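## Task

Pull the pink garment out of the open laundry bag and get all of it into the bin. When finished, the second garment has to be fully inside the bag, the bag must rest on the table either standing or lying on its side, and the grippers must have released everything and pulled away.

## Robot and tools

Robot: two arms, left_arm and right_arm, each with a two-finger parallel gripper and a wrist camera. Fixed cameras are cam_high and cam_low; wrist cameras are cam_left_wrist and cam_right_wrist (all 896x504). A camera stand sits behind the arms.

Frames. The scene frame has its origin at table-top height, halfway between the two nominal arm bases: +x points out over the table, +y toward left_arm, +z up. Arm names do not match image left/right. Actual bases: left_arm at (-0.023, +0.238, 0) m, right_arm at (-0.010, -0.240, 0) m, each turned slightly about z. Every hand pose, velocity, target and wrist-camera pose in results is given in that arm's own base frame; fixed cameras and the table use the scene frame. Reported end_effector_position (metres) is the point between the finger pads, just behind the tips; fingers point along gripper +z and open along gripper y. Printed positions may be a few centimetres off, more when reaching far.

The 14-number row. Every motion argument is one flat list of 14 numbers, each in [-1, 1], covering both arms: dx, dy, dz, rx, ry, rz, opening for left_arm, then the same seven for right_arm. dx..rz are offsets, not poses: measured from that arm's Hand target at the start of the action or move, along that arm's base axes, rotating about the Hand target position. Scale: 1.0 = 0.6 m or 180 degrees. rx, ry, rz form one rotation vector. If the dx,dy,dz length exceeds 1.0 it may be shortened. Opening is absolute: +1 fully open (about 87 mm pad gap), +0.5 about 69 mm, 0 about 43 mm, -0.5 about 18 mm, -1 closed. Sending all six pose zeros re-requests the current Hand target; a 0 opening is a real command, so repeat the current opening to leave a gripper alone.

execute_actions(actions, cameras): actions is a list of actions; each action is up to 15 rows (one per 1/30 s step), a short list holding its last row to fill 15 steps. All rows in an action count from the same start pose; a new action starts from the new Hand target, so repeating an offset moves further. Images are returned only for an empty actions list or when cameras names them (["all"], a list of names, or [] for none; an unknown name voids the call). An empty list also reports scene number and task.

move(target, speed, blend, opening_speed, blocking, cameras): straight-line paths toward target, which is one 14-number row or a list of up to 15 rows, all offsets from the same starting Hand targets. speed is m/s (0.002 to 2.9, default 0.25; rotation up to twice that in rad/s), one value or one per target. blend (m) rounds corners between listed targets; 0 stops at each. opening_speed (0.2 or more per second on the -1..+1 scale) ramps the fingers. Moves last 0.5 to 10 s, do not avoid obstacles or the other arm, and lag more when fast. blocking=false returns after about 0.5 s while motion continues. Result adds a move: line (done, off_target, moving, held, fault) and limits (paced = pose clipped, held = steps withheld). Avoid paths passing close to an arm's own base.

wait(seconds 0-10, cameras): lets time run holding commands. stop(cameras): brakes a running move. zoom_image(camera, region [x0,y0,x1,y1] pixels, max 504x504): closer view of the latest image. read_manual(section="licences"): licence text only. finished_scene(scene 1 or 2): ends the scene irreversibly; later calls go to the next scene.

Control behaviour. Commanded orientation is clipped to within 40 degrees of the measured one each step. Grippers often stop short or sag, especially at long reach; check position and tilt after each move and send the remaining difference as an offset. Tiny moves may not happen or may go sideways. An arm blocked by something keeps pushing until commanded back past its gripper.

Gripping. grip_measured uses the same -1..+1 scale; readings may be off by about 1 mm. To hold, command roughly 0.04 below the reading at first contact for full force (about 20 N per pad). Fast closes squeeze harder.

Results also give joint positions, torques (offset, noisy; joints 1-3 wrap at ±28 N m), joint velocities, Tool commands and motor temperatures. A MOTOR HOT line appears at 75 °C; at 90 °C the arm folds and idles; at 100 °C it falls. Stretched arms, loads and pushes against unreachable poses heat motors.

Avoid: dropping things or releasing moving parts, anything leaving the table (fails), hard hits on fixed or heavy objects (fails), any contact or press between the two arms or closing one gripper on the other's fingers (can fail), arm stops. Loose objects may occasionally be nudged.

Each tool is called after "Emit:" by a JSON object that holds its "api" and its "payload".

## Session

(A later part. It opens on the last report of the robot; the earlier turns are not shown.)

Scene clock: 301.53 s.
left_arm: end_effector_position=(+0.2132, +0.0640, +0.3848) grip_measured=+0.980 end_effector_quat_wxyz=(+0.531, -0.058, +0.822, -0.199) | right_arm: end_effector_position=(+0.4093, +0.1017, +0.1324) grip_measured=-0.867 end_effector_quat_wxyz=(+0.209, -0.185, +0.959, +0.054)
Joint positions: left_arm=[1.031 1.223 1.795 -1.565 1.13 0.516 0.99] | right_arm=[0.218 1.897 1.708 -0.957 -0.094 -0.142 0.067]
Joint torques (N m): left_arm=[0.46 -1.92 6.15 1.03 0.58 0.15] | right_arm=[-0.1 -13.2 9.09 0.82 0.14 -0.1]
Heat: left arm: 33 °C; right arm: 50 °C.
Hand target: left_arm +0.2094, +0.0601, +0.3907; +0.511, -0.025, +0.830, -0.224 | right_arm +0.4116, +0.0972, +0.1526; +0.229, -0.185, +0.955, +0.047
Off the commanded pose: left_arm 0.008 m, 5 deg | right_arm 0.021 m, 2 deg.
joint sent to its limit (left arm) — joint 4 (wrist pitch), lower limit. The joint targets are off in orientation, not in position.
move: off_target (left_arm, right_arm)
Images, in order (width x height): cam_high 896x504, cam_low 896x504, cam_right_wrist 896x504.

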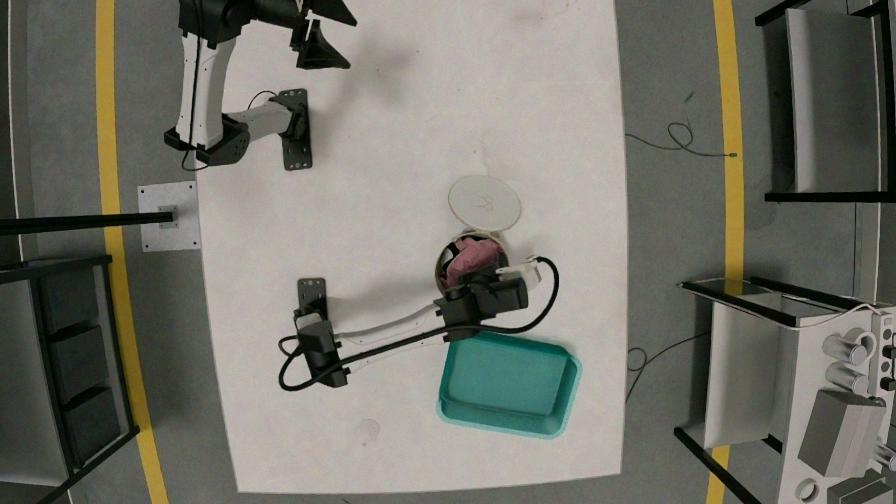

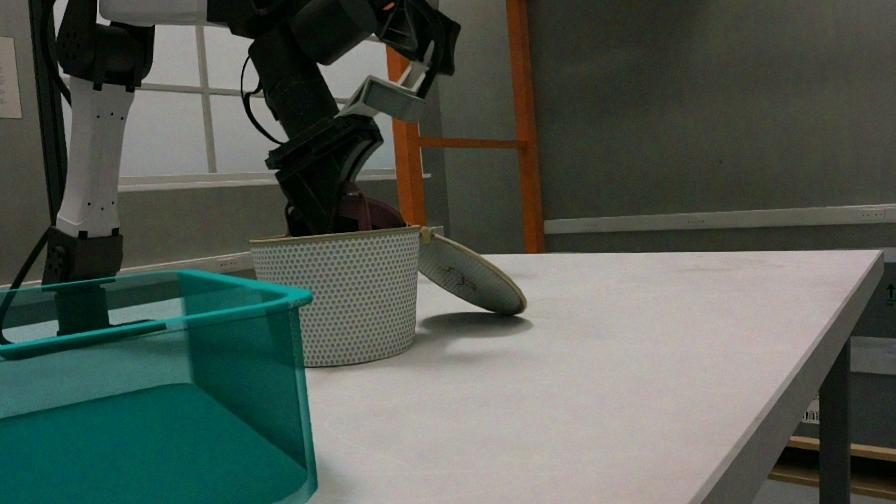

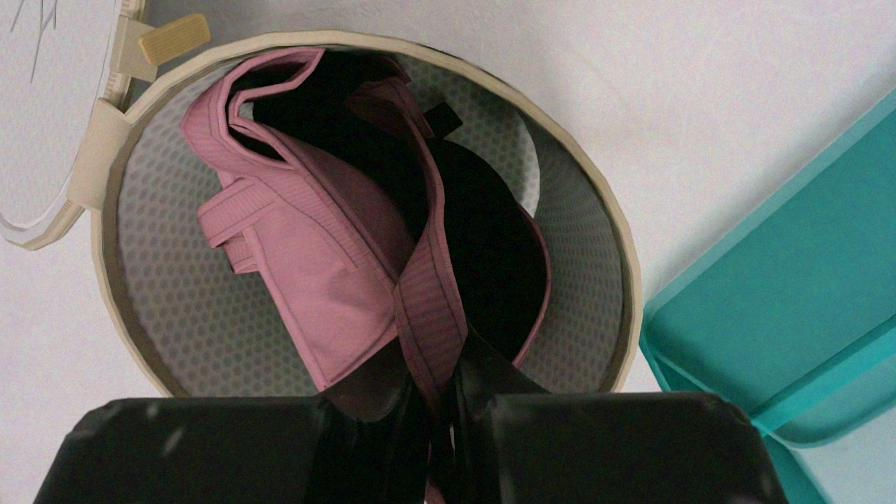

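Emit:
{"api": "move", "payload": {"target": [[0,0,0,0,0,0,1,0,0,0.3,0.05,-0.11,0,-1]], "speed": 0.12, "cameras": ["cam_high","cam_low","cam_right_wrist"]}}

Emit:
{"api": "zoom_image", "payload": {"camera": "cam_low", "region": [220, 20, 540, 380]}}

Scene clock: 307.30 s.
left_arm: end_effector_position=(+0.2132, +0.0640, +0.3848) grip_measured=+0.980 end_effector_quat_wxyz=(+0.531, -0.058, +0.822, -0.199) | right_arm: end_effector_position=(+0.4161, +0.0969, +0.3154) grip_measured=-0.867 end_effector_quat_wxyz=(+0.386, -0.175, +0.902, +0.081)
Joint positions: left_arm=[1.031 1.223 1.795 -1.565 1.13 0.516 0.99] | right_arm=[0.177 1.77 2.147 -1.15 -0.16 -0.14 0.067]
Joint torques (N m): left_arm=[0.44 -1.91 6.17 1.03 0.57 0.15] | right_arm=[-0.12 -10.4 8.44 1.36 -0.12 0.07]
Heat: left arm: 33 °C; right arm: 51 °C.
Hand target: left_arm +0.2094, +0.0601, +0.3907; +0.511, -0.025, +0.830, -0.224 | right_arm +0.4116, +0.0973, +0.3326; +0.403, -0.172, +0.894, +0.089
Off the commanded pose: left_arm 0.008 m, 5 deg | right_arm 0.018 m, 2 deg.
joint sent to its limit (left arm) — joint 4 (wrist pitch), lower limit. The joint targets are off in orientation, not in position.
move: off_target (left_arm, right_arm)
Images, in order (width x height): cam_high 896x504, cam_low 896x504, cam_right_wrist 896x504.

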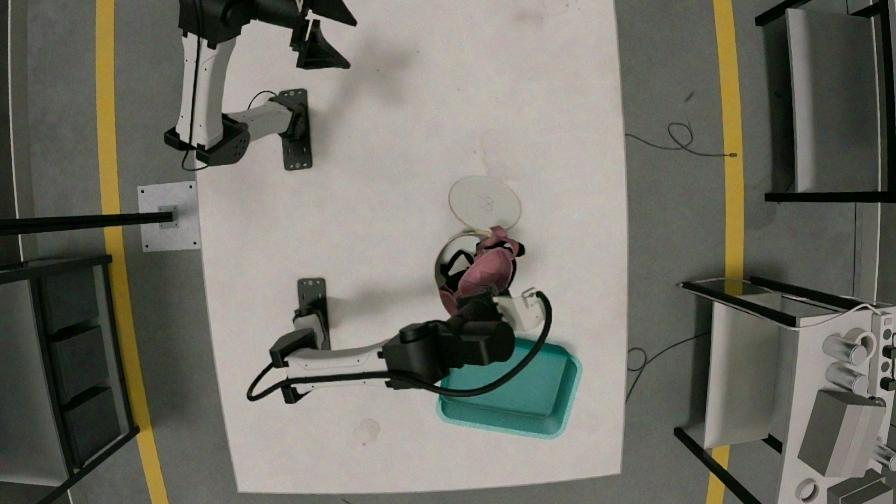

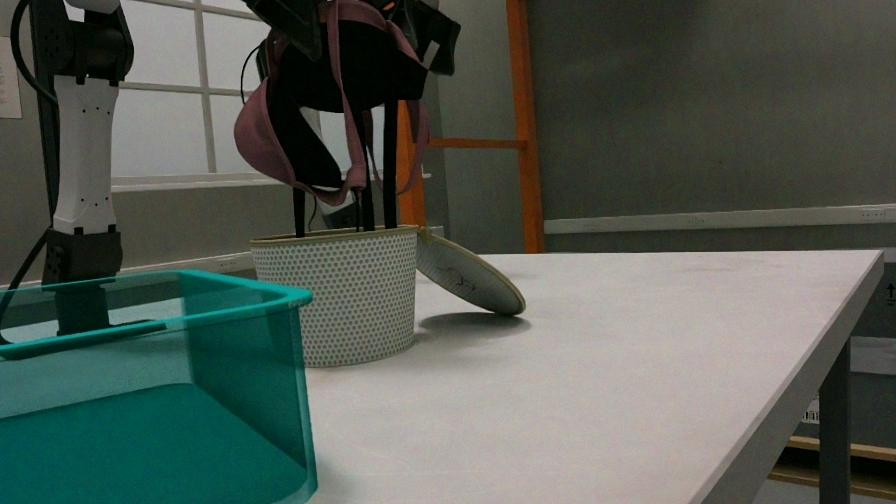

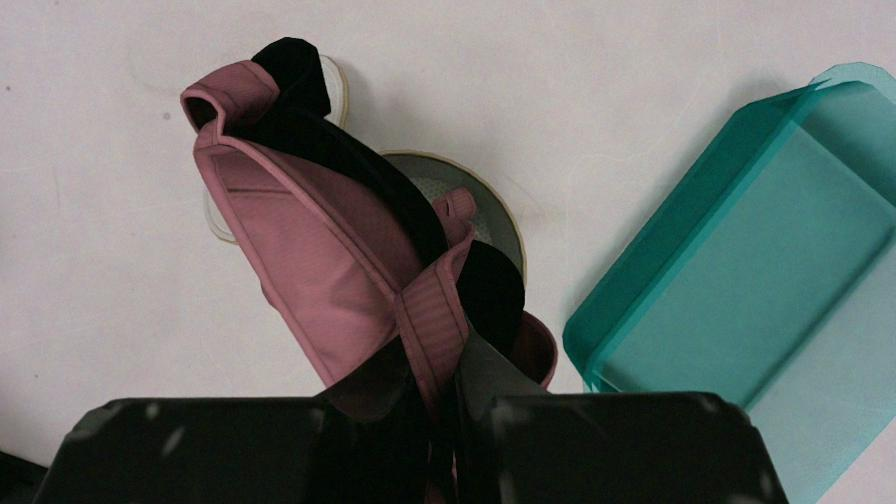

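Scaled by 1.400 from the camera's 896x504 image, which has a finer 1280x720 frame.

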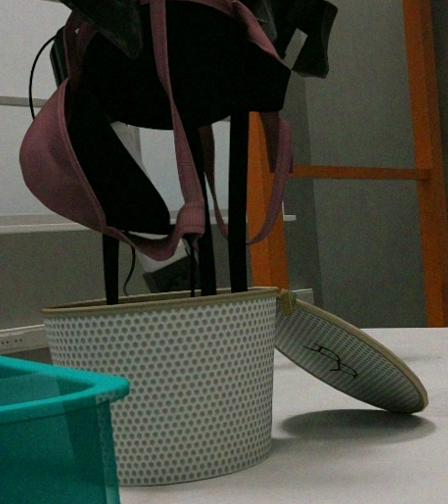

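Emit:
{"api": "move", "payload": {"target": [0.294,-0.43,-0.251,0.082,-0.116,-0.226,0.2,0,0,0,0,0,0,-1], "speed": 0.4, "cameras": ["all"]}}

Emit:
{"api": "zoom_image", "payload": {"camera": "cam_left_wrist", "region": [250, 0, 700, 340]}}

Scene clock: 334.37 s.
left_arm: end_effector_position=(+0.3785, -0.1961, +0.2283) grip_measured=+0.200 end_effector_quat_wxyz=(+0.522, +0.359, +0.716, -0.291) | right_arm: end_effector_position=(+0.4160, +0.0970, +0.3154) grip_measured=-0.867 end_effector_quat_wxyz=(+0.386, -0.176, +0.902, +0.081)
Joint positions: left_arm=[-0.221 1.42 1.066 -0.033 0.715 0.217 0.6] | right_arm=[0.177 1.77 2.147 -1.15 -0.16 -0.14 0.067]
Joint torques (N m): left_arm=[-0.42 -4.62 9.59 1.9 0.02 0.13] | right_arm=[-0.1 -10.41 8.44 1.39 -0.13 0.08]
Heat: left arm: 33 °C; right arm: 47 °C.
Hand target: left_arm +0.3857, -0.1979, +0.2401; +0.539, +0.367, +0.704, -0.281 | right_arm +0.4116, +0.0973, +0.3326; +0.403, -0.172, +0.894, +0.089
Off the commanded pose: left_arm 0.014 m, 3 deg | right_arm 0.018 m, 2 deg.
move: off_target (left_arm, right_arm)

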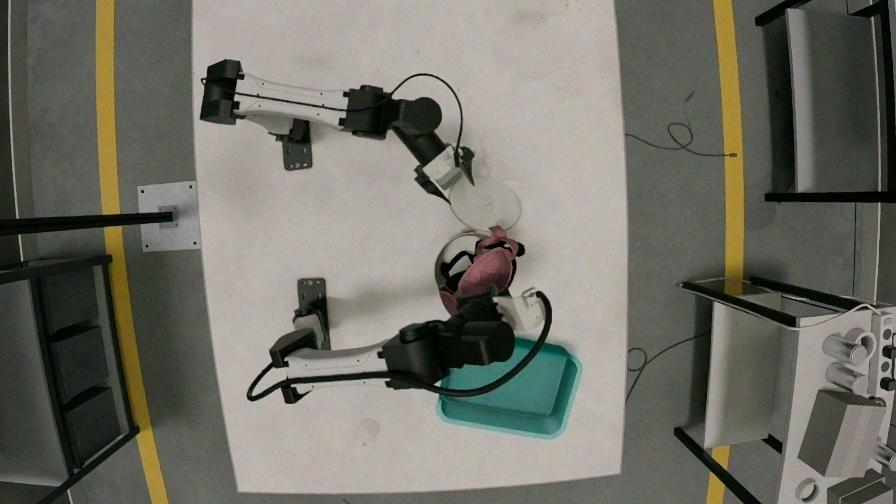

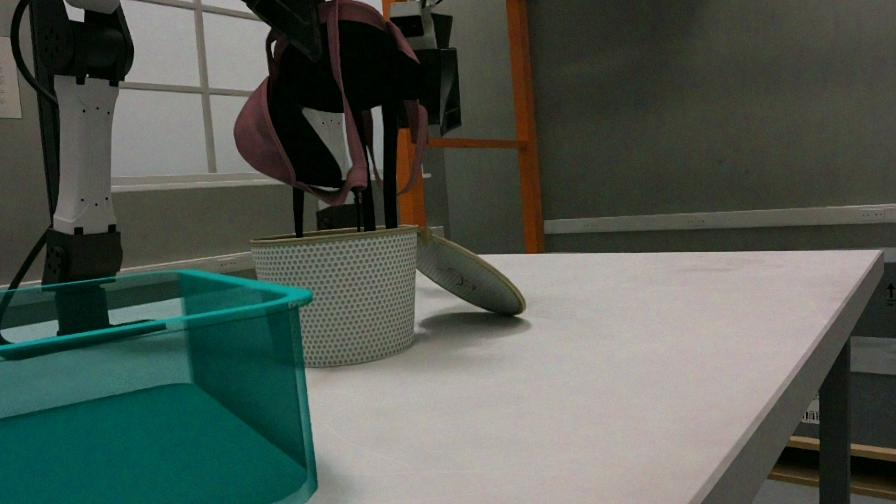

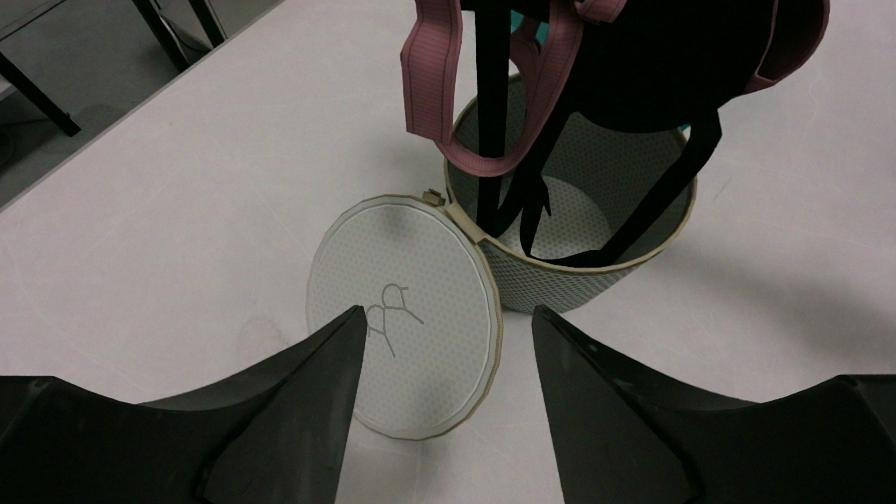

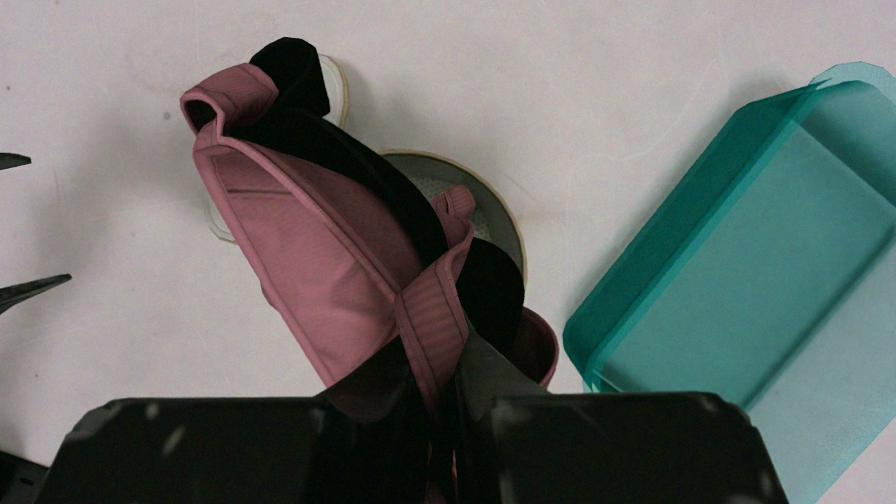

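Scaled by 1.120 from the camera's 896x504 image, which has a finer 1280x720 frame.

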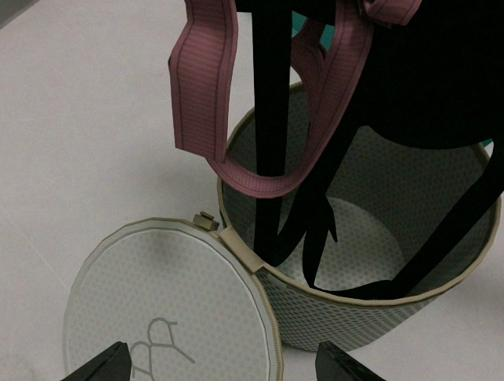

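Emit:
{"api": "move", "payload": {"target": [[0.125,-0.145,-0.055,0,0,0,0.05,0,0,0,0,0,0,-1],[0.141,-0.171,-0.066,0,0,0,0.05,0,0,0,0,0,0,-1]], "speed": 0.15, "blend": 0.01, "cameras": ["cam_high","cam_low","cam_left_wrist"]}}

Emit:
{"api": "zoom_image", "payload": {"camera": "cam_left_wrist", "region": [250, 100, 650, 400]}}

Scene clock: 348.80 s.
left_arm: end_effector_position=(+0.4631, -0.2976, +0.1895) grip_measured=+0.050 end_effector_quat_wxyz=(+0.526, +0.372, +0.711, -0.283) | right_arm: end_effector_position=(+0.4160, +0.0970, +0.3154) grip_measured=-0.867 end_effector_quat_wxyz=(+0.386, -0.176, +0.902, +0.081)
Joint positions: left_arm=[-0.42 1.868 1.383 0.146 0.53 0.166 0.525] | right_arm=[0.177 1.77 2.147 -1.15 -0.16 -0.14 0.067]
Joint torques (N m): left_arm=[-0.16 -8.12 9.69 1.99 -0.03 -0.13] | right_arm=[-0.13 -10.39 8.47 1.39 -0.13 0.08]
Heat: left arm: 35 °C; right arm: 46 °C.
Hand target: left_arm +0.4703, -0.3005, +0.2005; +0.539, +0.367, +0.704, -0.281 | right_arm +0.4116, +0.0973, +0.3326; +0.403, -0.172, +0.894, +0.089
Off the commanded pose: left_arm 0.013 m, 2 deg | right_arm 0.018 m, 2 deg.
move: off_target (left_arm, right_arm); blend cut to 0.0097 m at target 1
Images, in order (width x height): cam_high 896x504, cam_low 896x504, cam_left_wrist 896x504.

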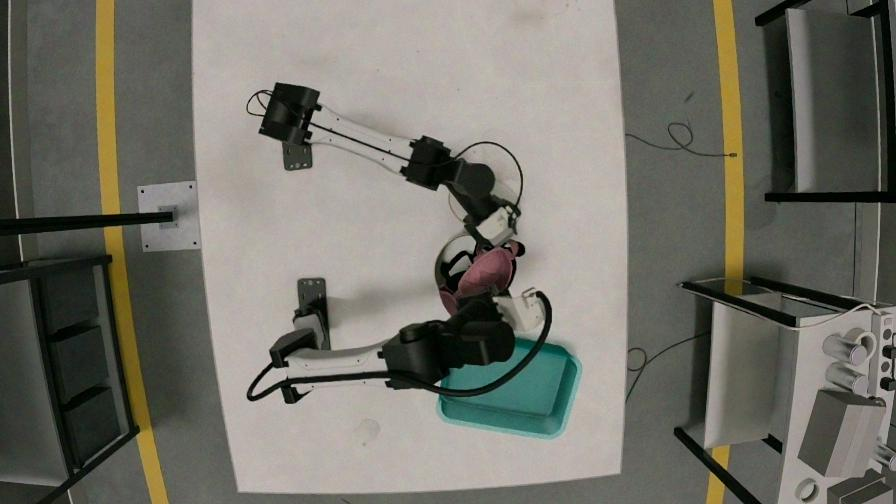

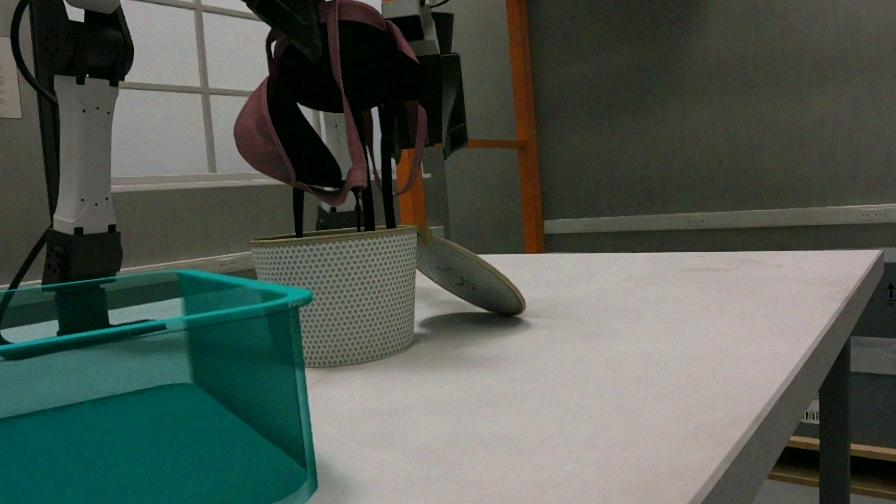

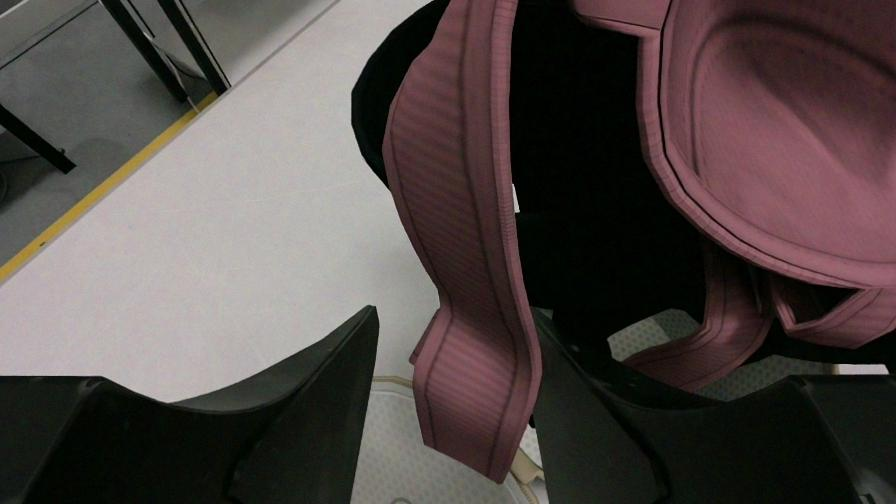

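Scaled by 1.260 from the camera's 896x504 image, which has a finer 1280x720 frame.

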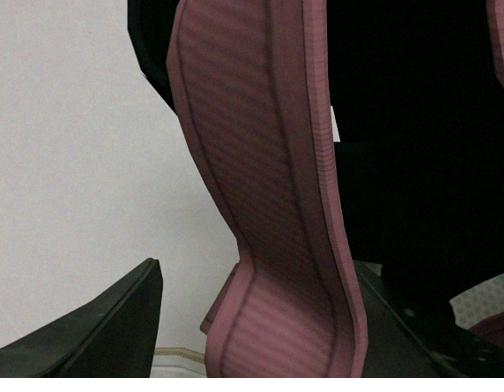

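Emit:
{"api": "move", "payload": {"target": [[0,0,0,0,0,0,-1,0,0,0,0,0,0,-1],[0,0,0,0,0,0,-1,0,0.01,-0.15,0,0,0,-1],[0,0,0,0,0,0,-1,0,0.01,-0.15,0,0,0,0.3],[0,0,0,0,0,0,-1,-0.06,-0.05,-0.1,0,0,0,0.3]], "speed": 0.15, "opening_speed": 1.5, "cameras": ["all"]}}

Scene clock: 360.10 s.
left_arm: end_effector_position=(+0.4633, -0.2975, +0.1896) grip_measured=-0.958 end_effector_quat_wxyz=(+0.526, +0.372, +0.711, -0.282) | right_arm: end_effector_position=(+0.3802, +0.0666, +0.2654) grip_measured=+0.300 end_effector_quat_wxyz=(+0.400, -0.166, +0.897, +0.085)
Joint positions: left_arm=[-0.42 1.868 1.383 0.146 0.529 0.166 0.021] | right_arm=[0.091 1.479 1.593 -0.866 -0.223 -0.177 0.65]
Joint torques (N m): left_arm=[-0.14 -8.14 9.69 1.99 -0.02 -0.13] | right_arm=[0.09 -7.64 8.02 1.28 -0.11 -0.06]
Heat: left arm: 36 °C; right arm: 46 °C.
Hand target: left_arm +0.4704, -0.3005, +0.2006; +0.539, +0.367, +0.704, -0.281 | right_arm +0.3756, +0.0674, +0.2726; +0.403, -0.172, +0.894, +0.089
Off the commanded pose: left_arm 0.013 m, 2 deg | right_arm 0.009 m, 1 deg.
move: off_target (left_arm); target 3's new opening was sent with right_arm's hand 0.013 m and 3 deg from that target

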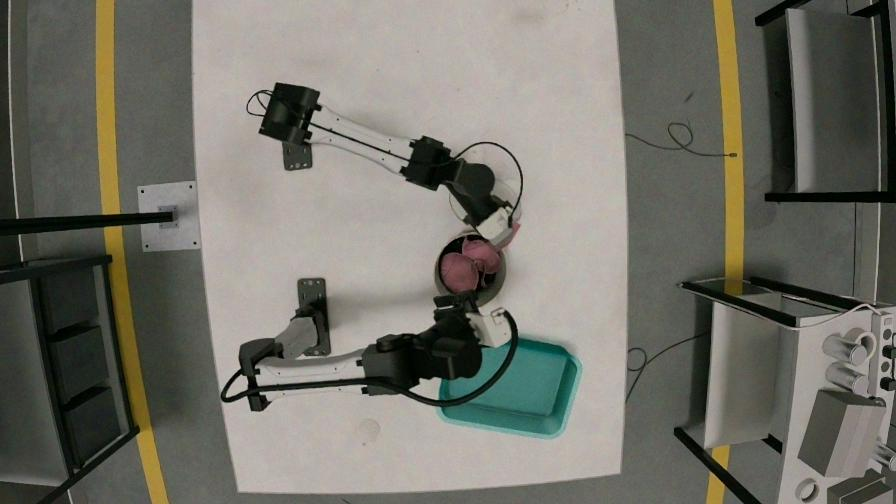

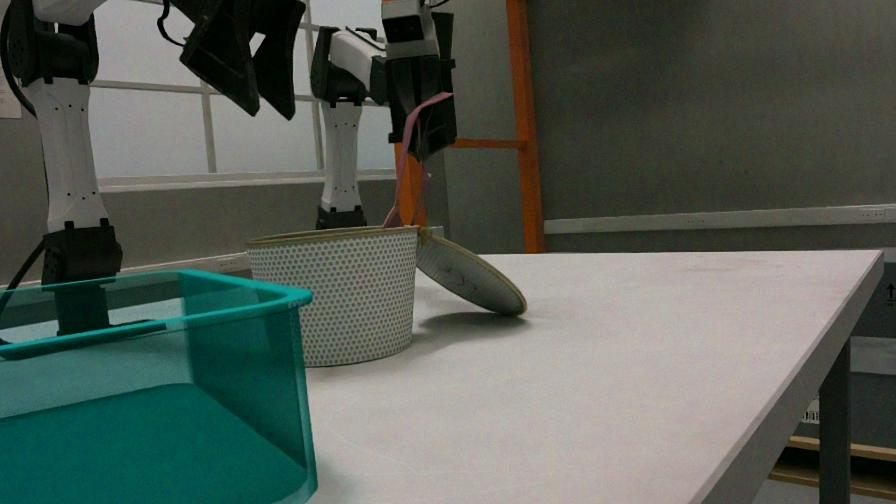

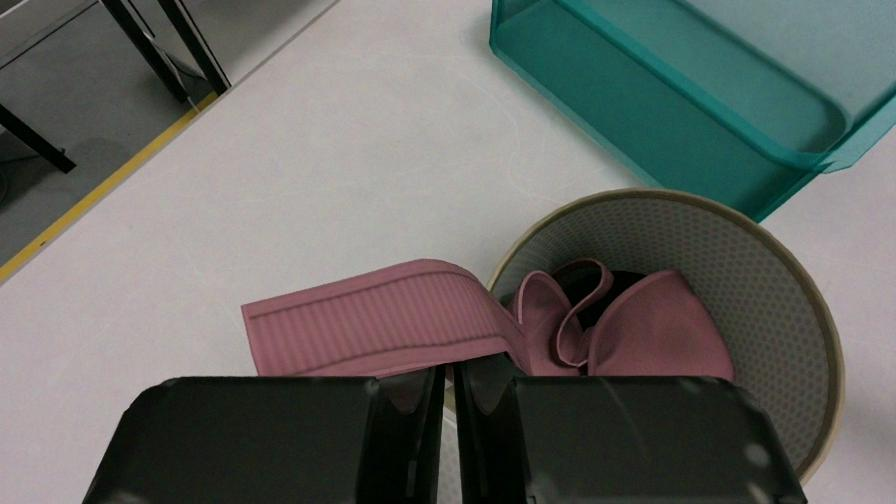

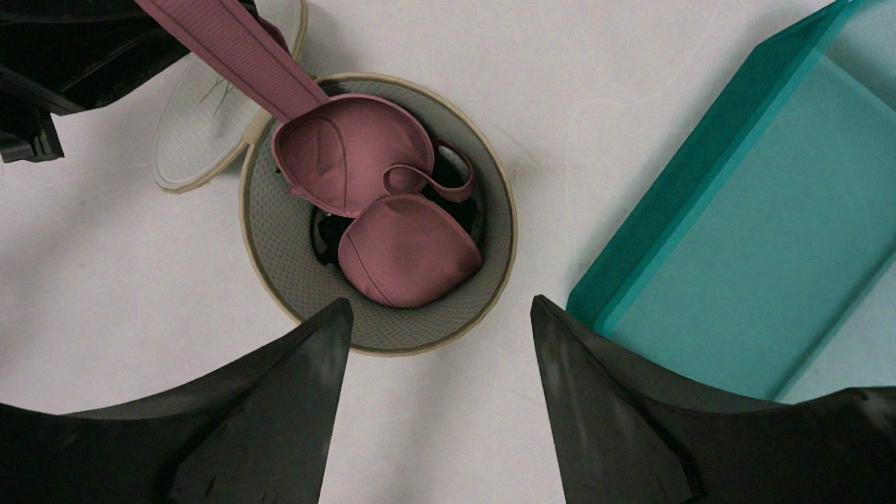

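Emit:
{"api": "move", "payload": {"target": [-0.03,-0.03,0.33,0,0,0,-1,-0.2,-0.15,0.05,0,0,0,0.3], "speed": 0.15, "cameras": ["all"]}}

Scene clock: 366.50 s.
left_arm: end_effector_position=(+0.4521, -0.3168, +0.3931) grip_measured=-0.958 end_effector_quat_wxyz=(+0.534, +0.370, +0.706, -0.282) | right_arm: end_effector_position=(+0.2584, -0.0244, +0.2949) grip_measured=+0.300 end_effector_quat_wxyz=(+0.396, -0.167, +0.899, +0.089)
Joint positions: left_arm=[-0.476 2.029 2.439 -0.718 0.472 0.141 0.021] | right_arm=[-0.381 1.198 1.557 -1.266 -0.552 -0.553 0.65]
Joint torques (N m): left_arm=[-0.42 -8.23 8.36 1.82 -0.04 -0.09] | right_arm=[-0.12 -3.3 8.02 1.06 -0.29 -0.12]
Motor temperatures (°C): left_arm=[21 32 34 36 19 20 20] | right_arm=[19 44 40 27 21 23 21]
Heat: left arm: 36 °C; right arm: 44 °C.
Hand target: left_arm +0.4524, -0.3184, +0.3986; +0.539, +0.366, +0.704, -0.281 | right_arm +0.2555, -0.0226, +0.3025; +0.403, -0.172, +0.894, +0.089
Off the commanded pose: left_arm 0.006 m, 1 deg | right_arm 0.008 m, 1 deg.
move: done

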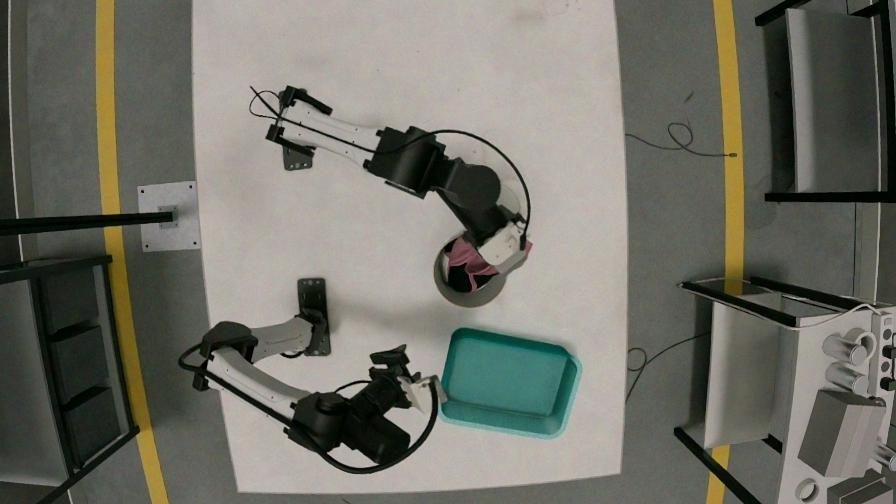

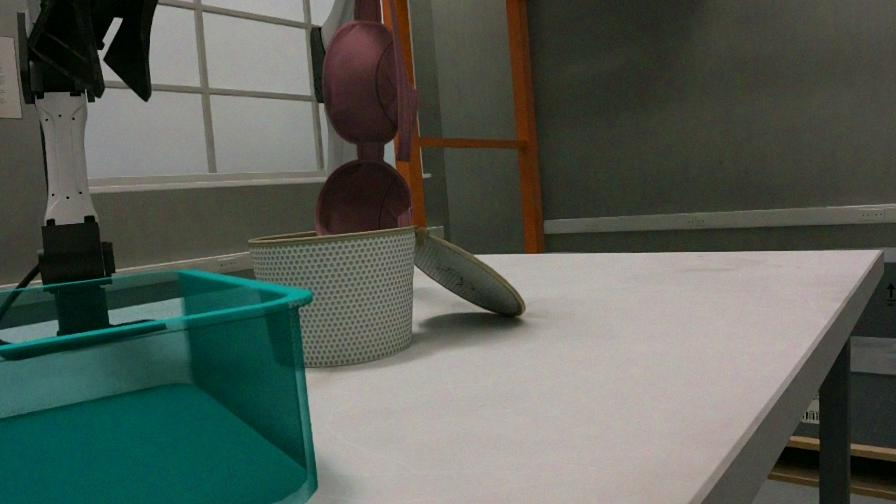

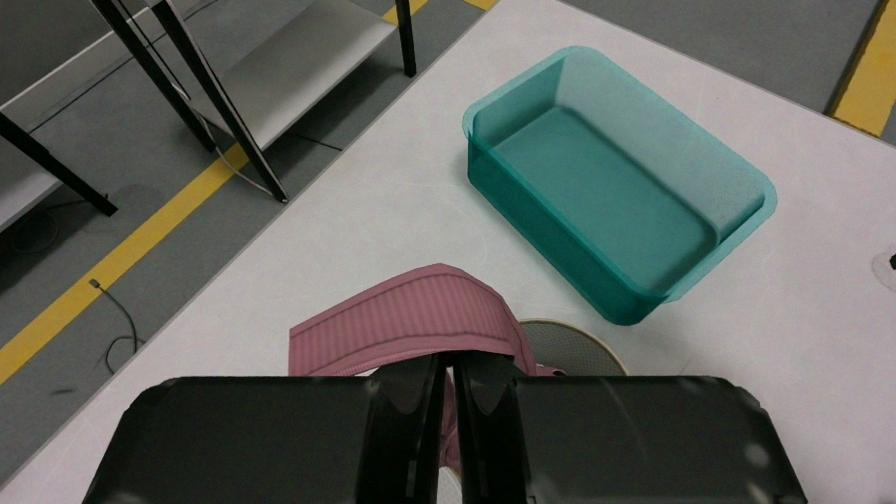

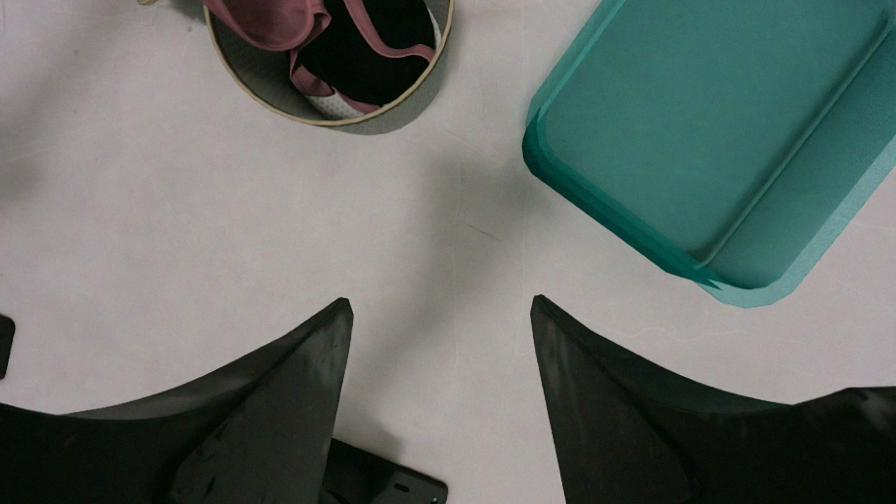

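Emit:
{"api": "move", "payload": {"target": [0,0,0.117,0,0,0,-1,0.136,0.263,-0.029,0.061,-0.164,0,0.7], "speed": 0.2, "cameras": ["all"]}}

Scene clock: 386.03 s.
left_arm: end_effector_position=(+0.4573, -0.3186, +0.4442) grip_measured=-0.958 end_effector_quat_wxyz=(+0.579, +0.341, +0.680, -0.293) | right_arm: end_effector_position=(+0.3349, +0.1346, +0.2900) grip_measured=+0.700 end_effector_quat_wxyz=(+0.633, -0.157, +0.747, +0.128)
Joint positions: left_arm=[-0.476 2.188 2.846 -0.834 0.452 0.074 0.021] | right_arm=[0.363 0.979 0.897 -0.084 -0.043 -0.015 0.85]
Joint torques (N m): left_arm=[-0.49 -10.36 7.05 2.15 -0.09 -0.13] | right_arm=[0.72 -1.72 6.56 1.93 0.22 0.08]
Heat: left arm: 38 °C; right arm: 40 °C.
Hand target: left_arm +0.4525, -0.3185, +0.4686; +0.539, +0.367, +0.704, -0.281 | right_arm +0.3372, +0.1351, +0.2852; +0.632, -0.150, +0.750, +0.127
Off the commanded pose: left_arm 0.025 m, 6 deg | right_arm 0.005 m, 1 deg.
elbow stopped short (left arm): the move would have taken joint 3 (elbow) straighter than the controller allows.
move: off_target (left_arm)

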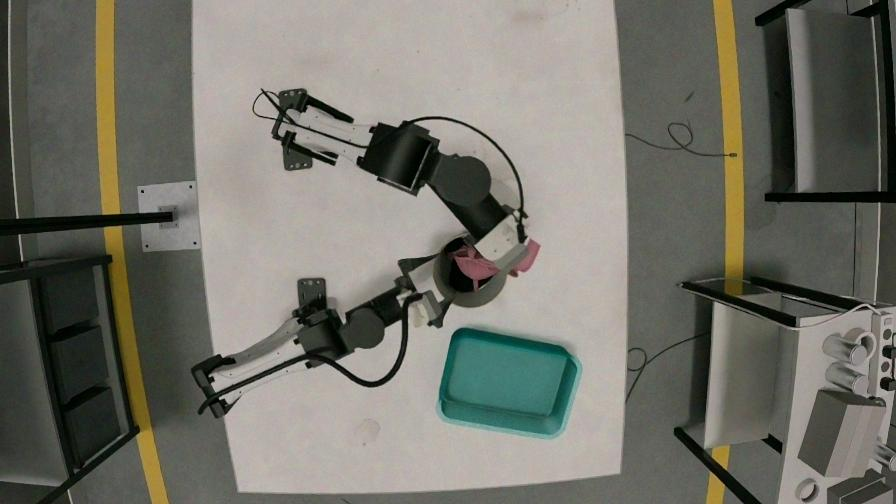

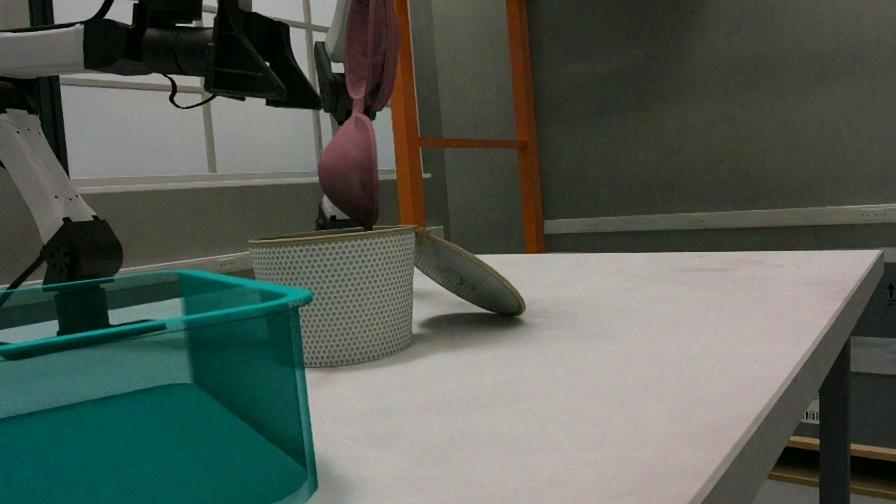

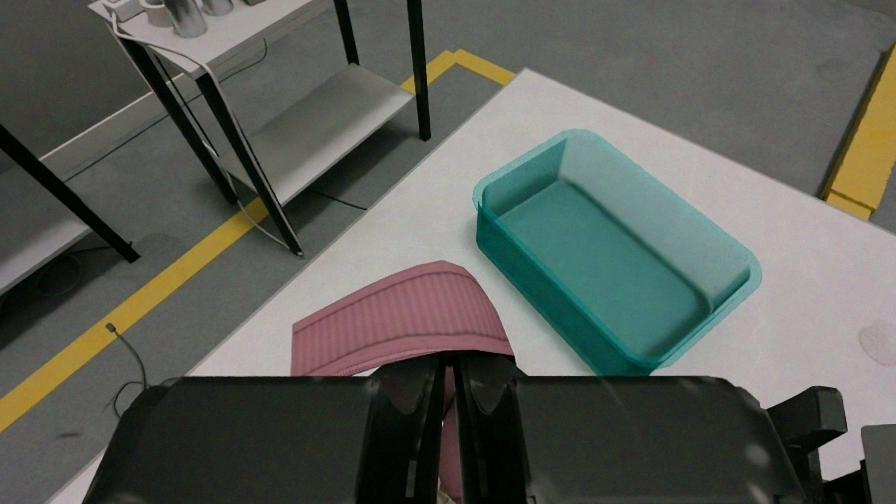

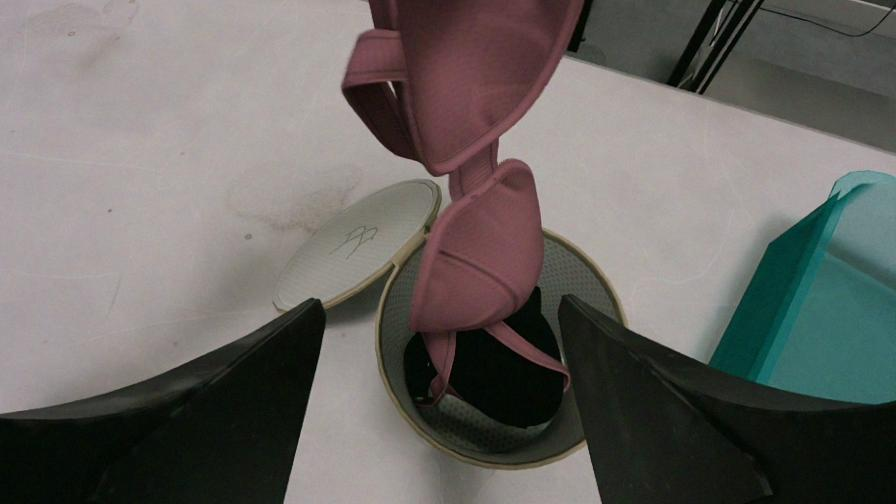

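Emit:
{"api": "move", "payload": {"target": [[0,0,-0.005,0,0,0,-1,0.183,0.053,-0.07,0,0,0,0.7],[0,0,-0.005,0,0,0,-1,0.183,0.053,-0.07,0,0,0,-1]], "speed": 0.15, "opening_speed": 2, "cameras": ["all"]}}

Scene clock: 397.37 s.
left_arm: end_effector_position=(+0.4574, -0.3186, +0.4443) grip_measured=-0.958 end_effector_quat_wxyz=(+0.579, +0.341, +0.680, -0.293) | right_arm: end_effector_position=(+0.4407, +0.1643, +0.2320) grip_measured=-0.936 end_effector_quat_wxyz=(+0.622, -0.151, +0.759, +0.120)
Joint positions: left_arm=[-0.476 2.188 2.846 -0.833 0.452 0.074 0.021] | right_arm=[0.342 1.448 0.995 0.254 -0.043 -0.015 0.032]
Joint torques (N m): left_arm=[-0.44 -10.15 7.04 2.07 -0.08 -0.11] | right_arm=[-0.32 -5.65 9.88 1.93 -0.06 0.03]
Motor temperatures (°C): left_arm=[21 38 35 40 19 20 21] | right_arm=[19 38 40 29 21 22 20]
Heat: left arm: 40 °C; right arm: 40 °C.
Hand target: left_arm +0.4525, -0.3185, +0.4657; +0.539, +0.366, +0.704, -0.281 | right_arm +0.4470, +0.1669, +0.2434; +0.632, -0.151, +0.750, +0.127
Off the commanded pose: left_arm 0.022 m, 6 deg | right_arm 0.013 m, 2 deg.
elbow stopped short (left arm): the move would have taken joint 3 (elbow) straighter than the controller allows.
move: off_target (left_arm, right_arm); target 2's new opening was sent with right_arm's hand 0.014 m and 2 deg from that target

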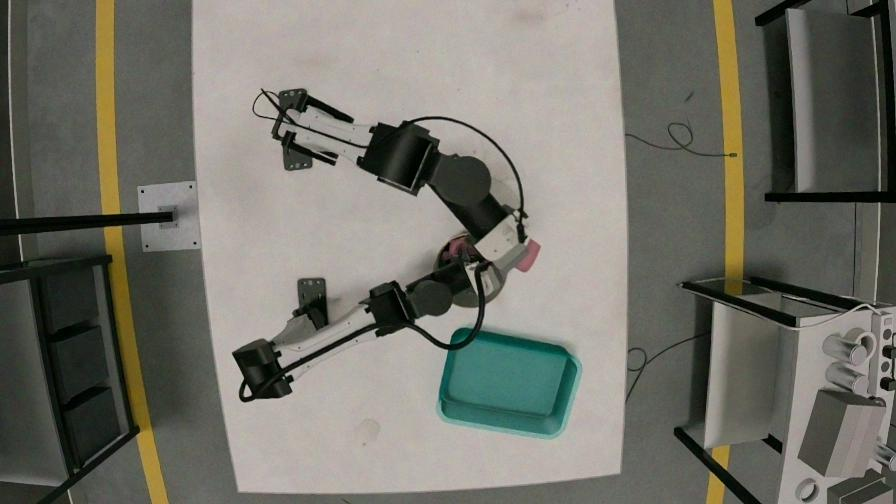

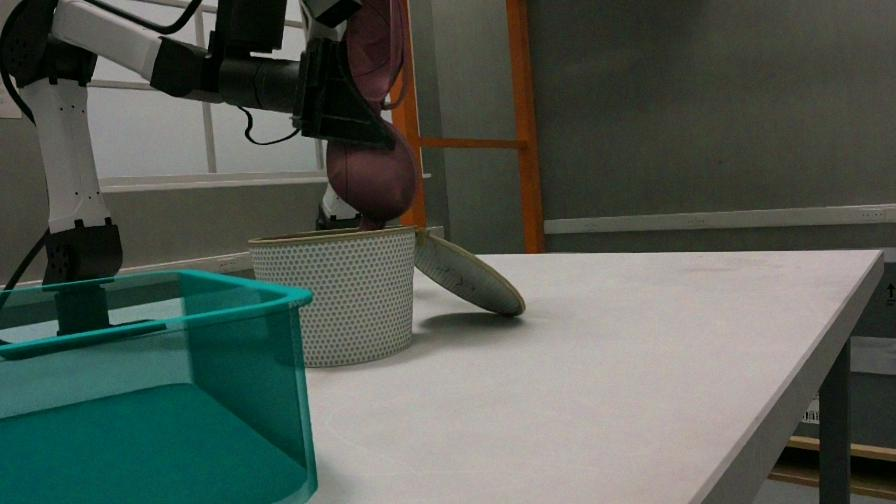

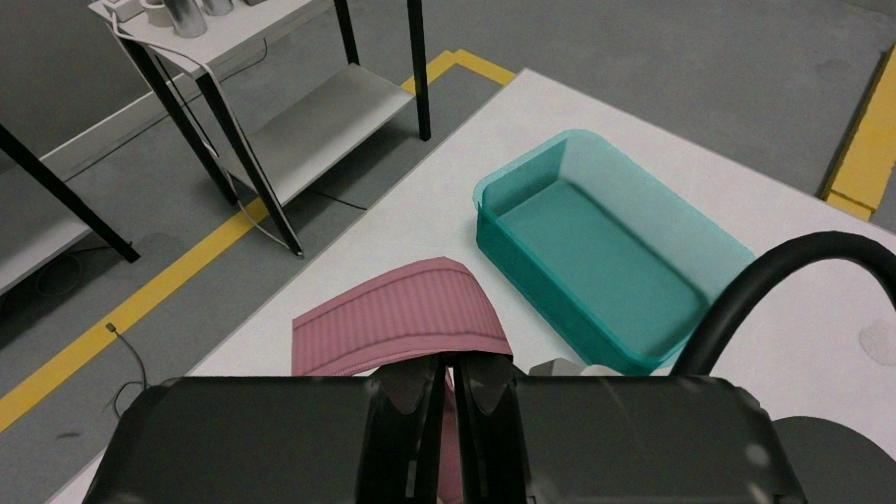

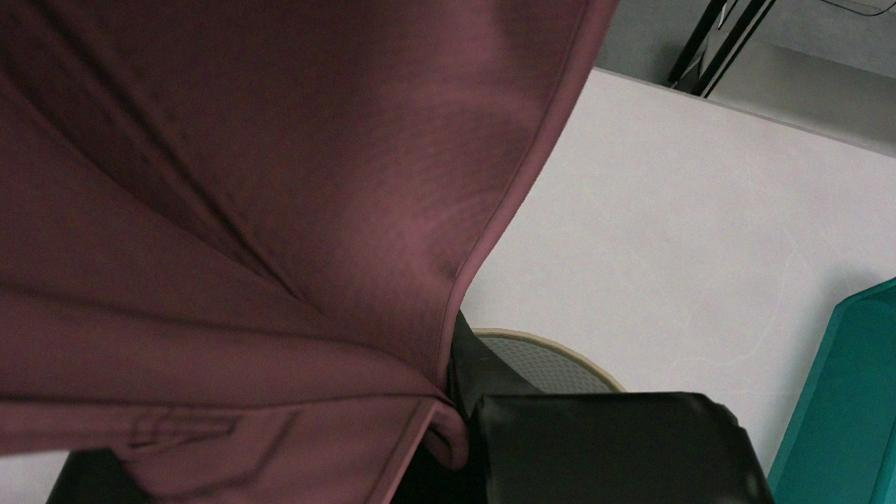

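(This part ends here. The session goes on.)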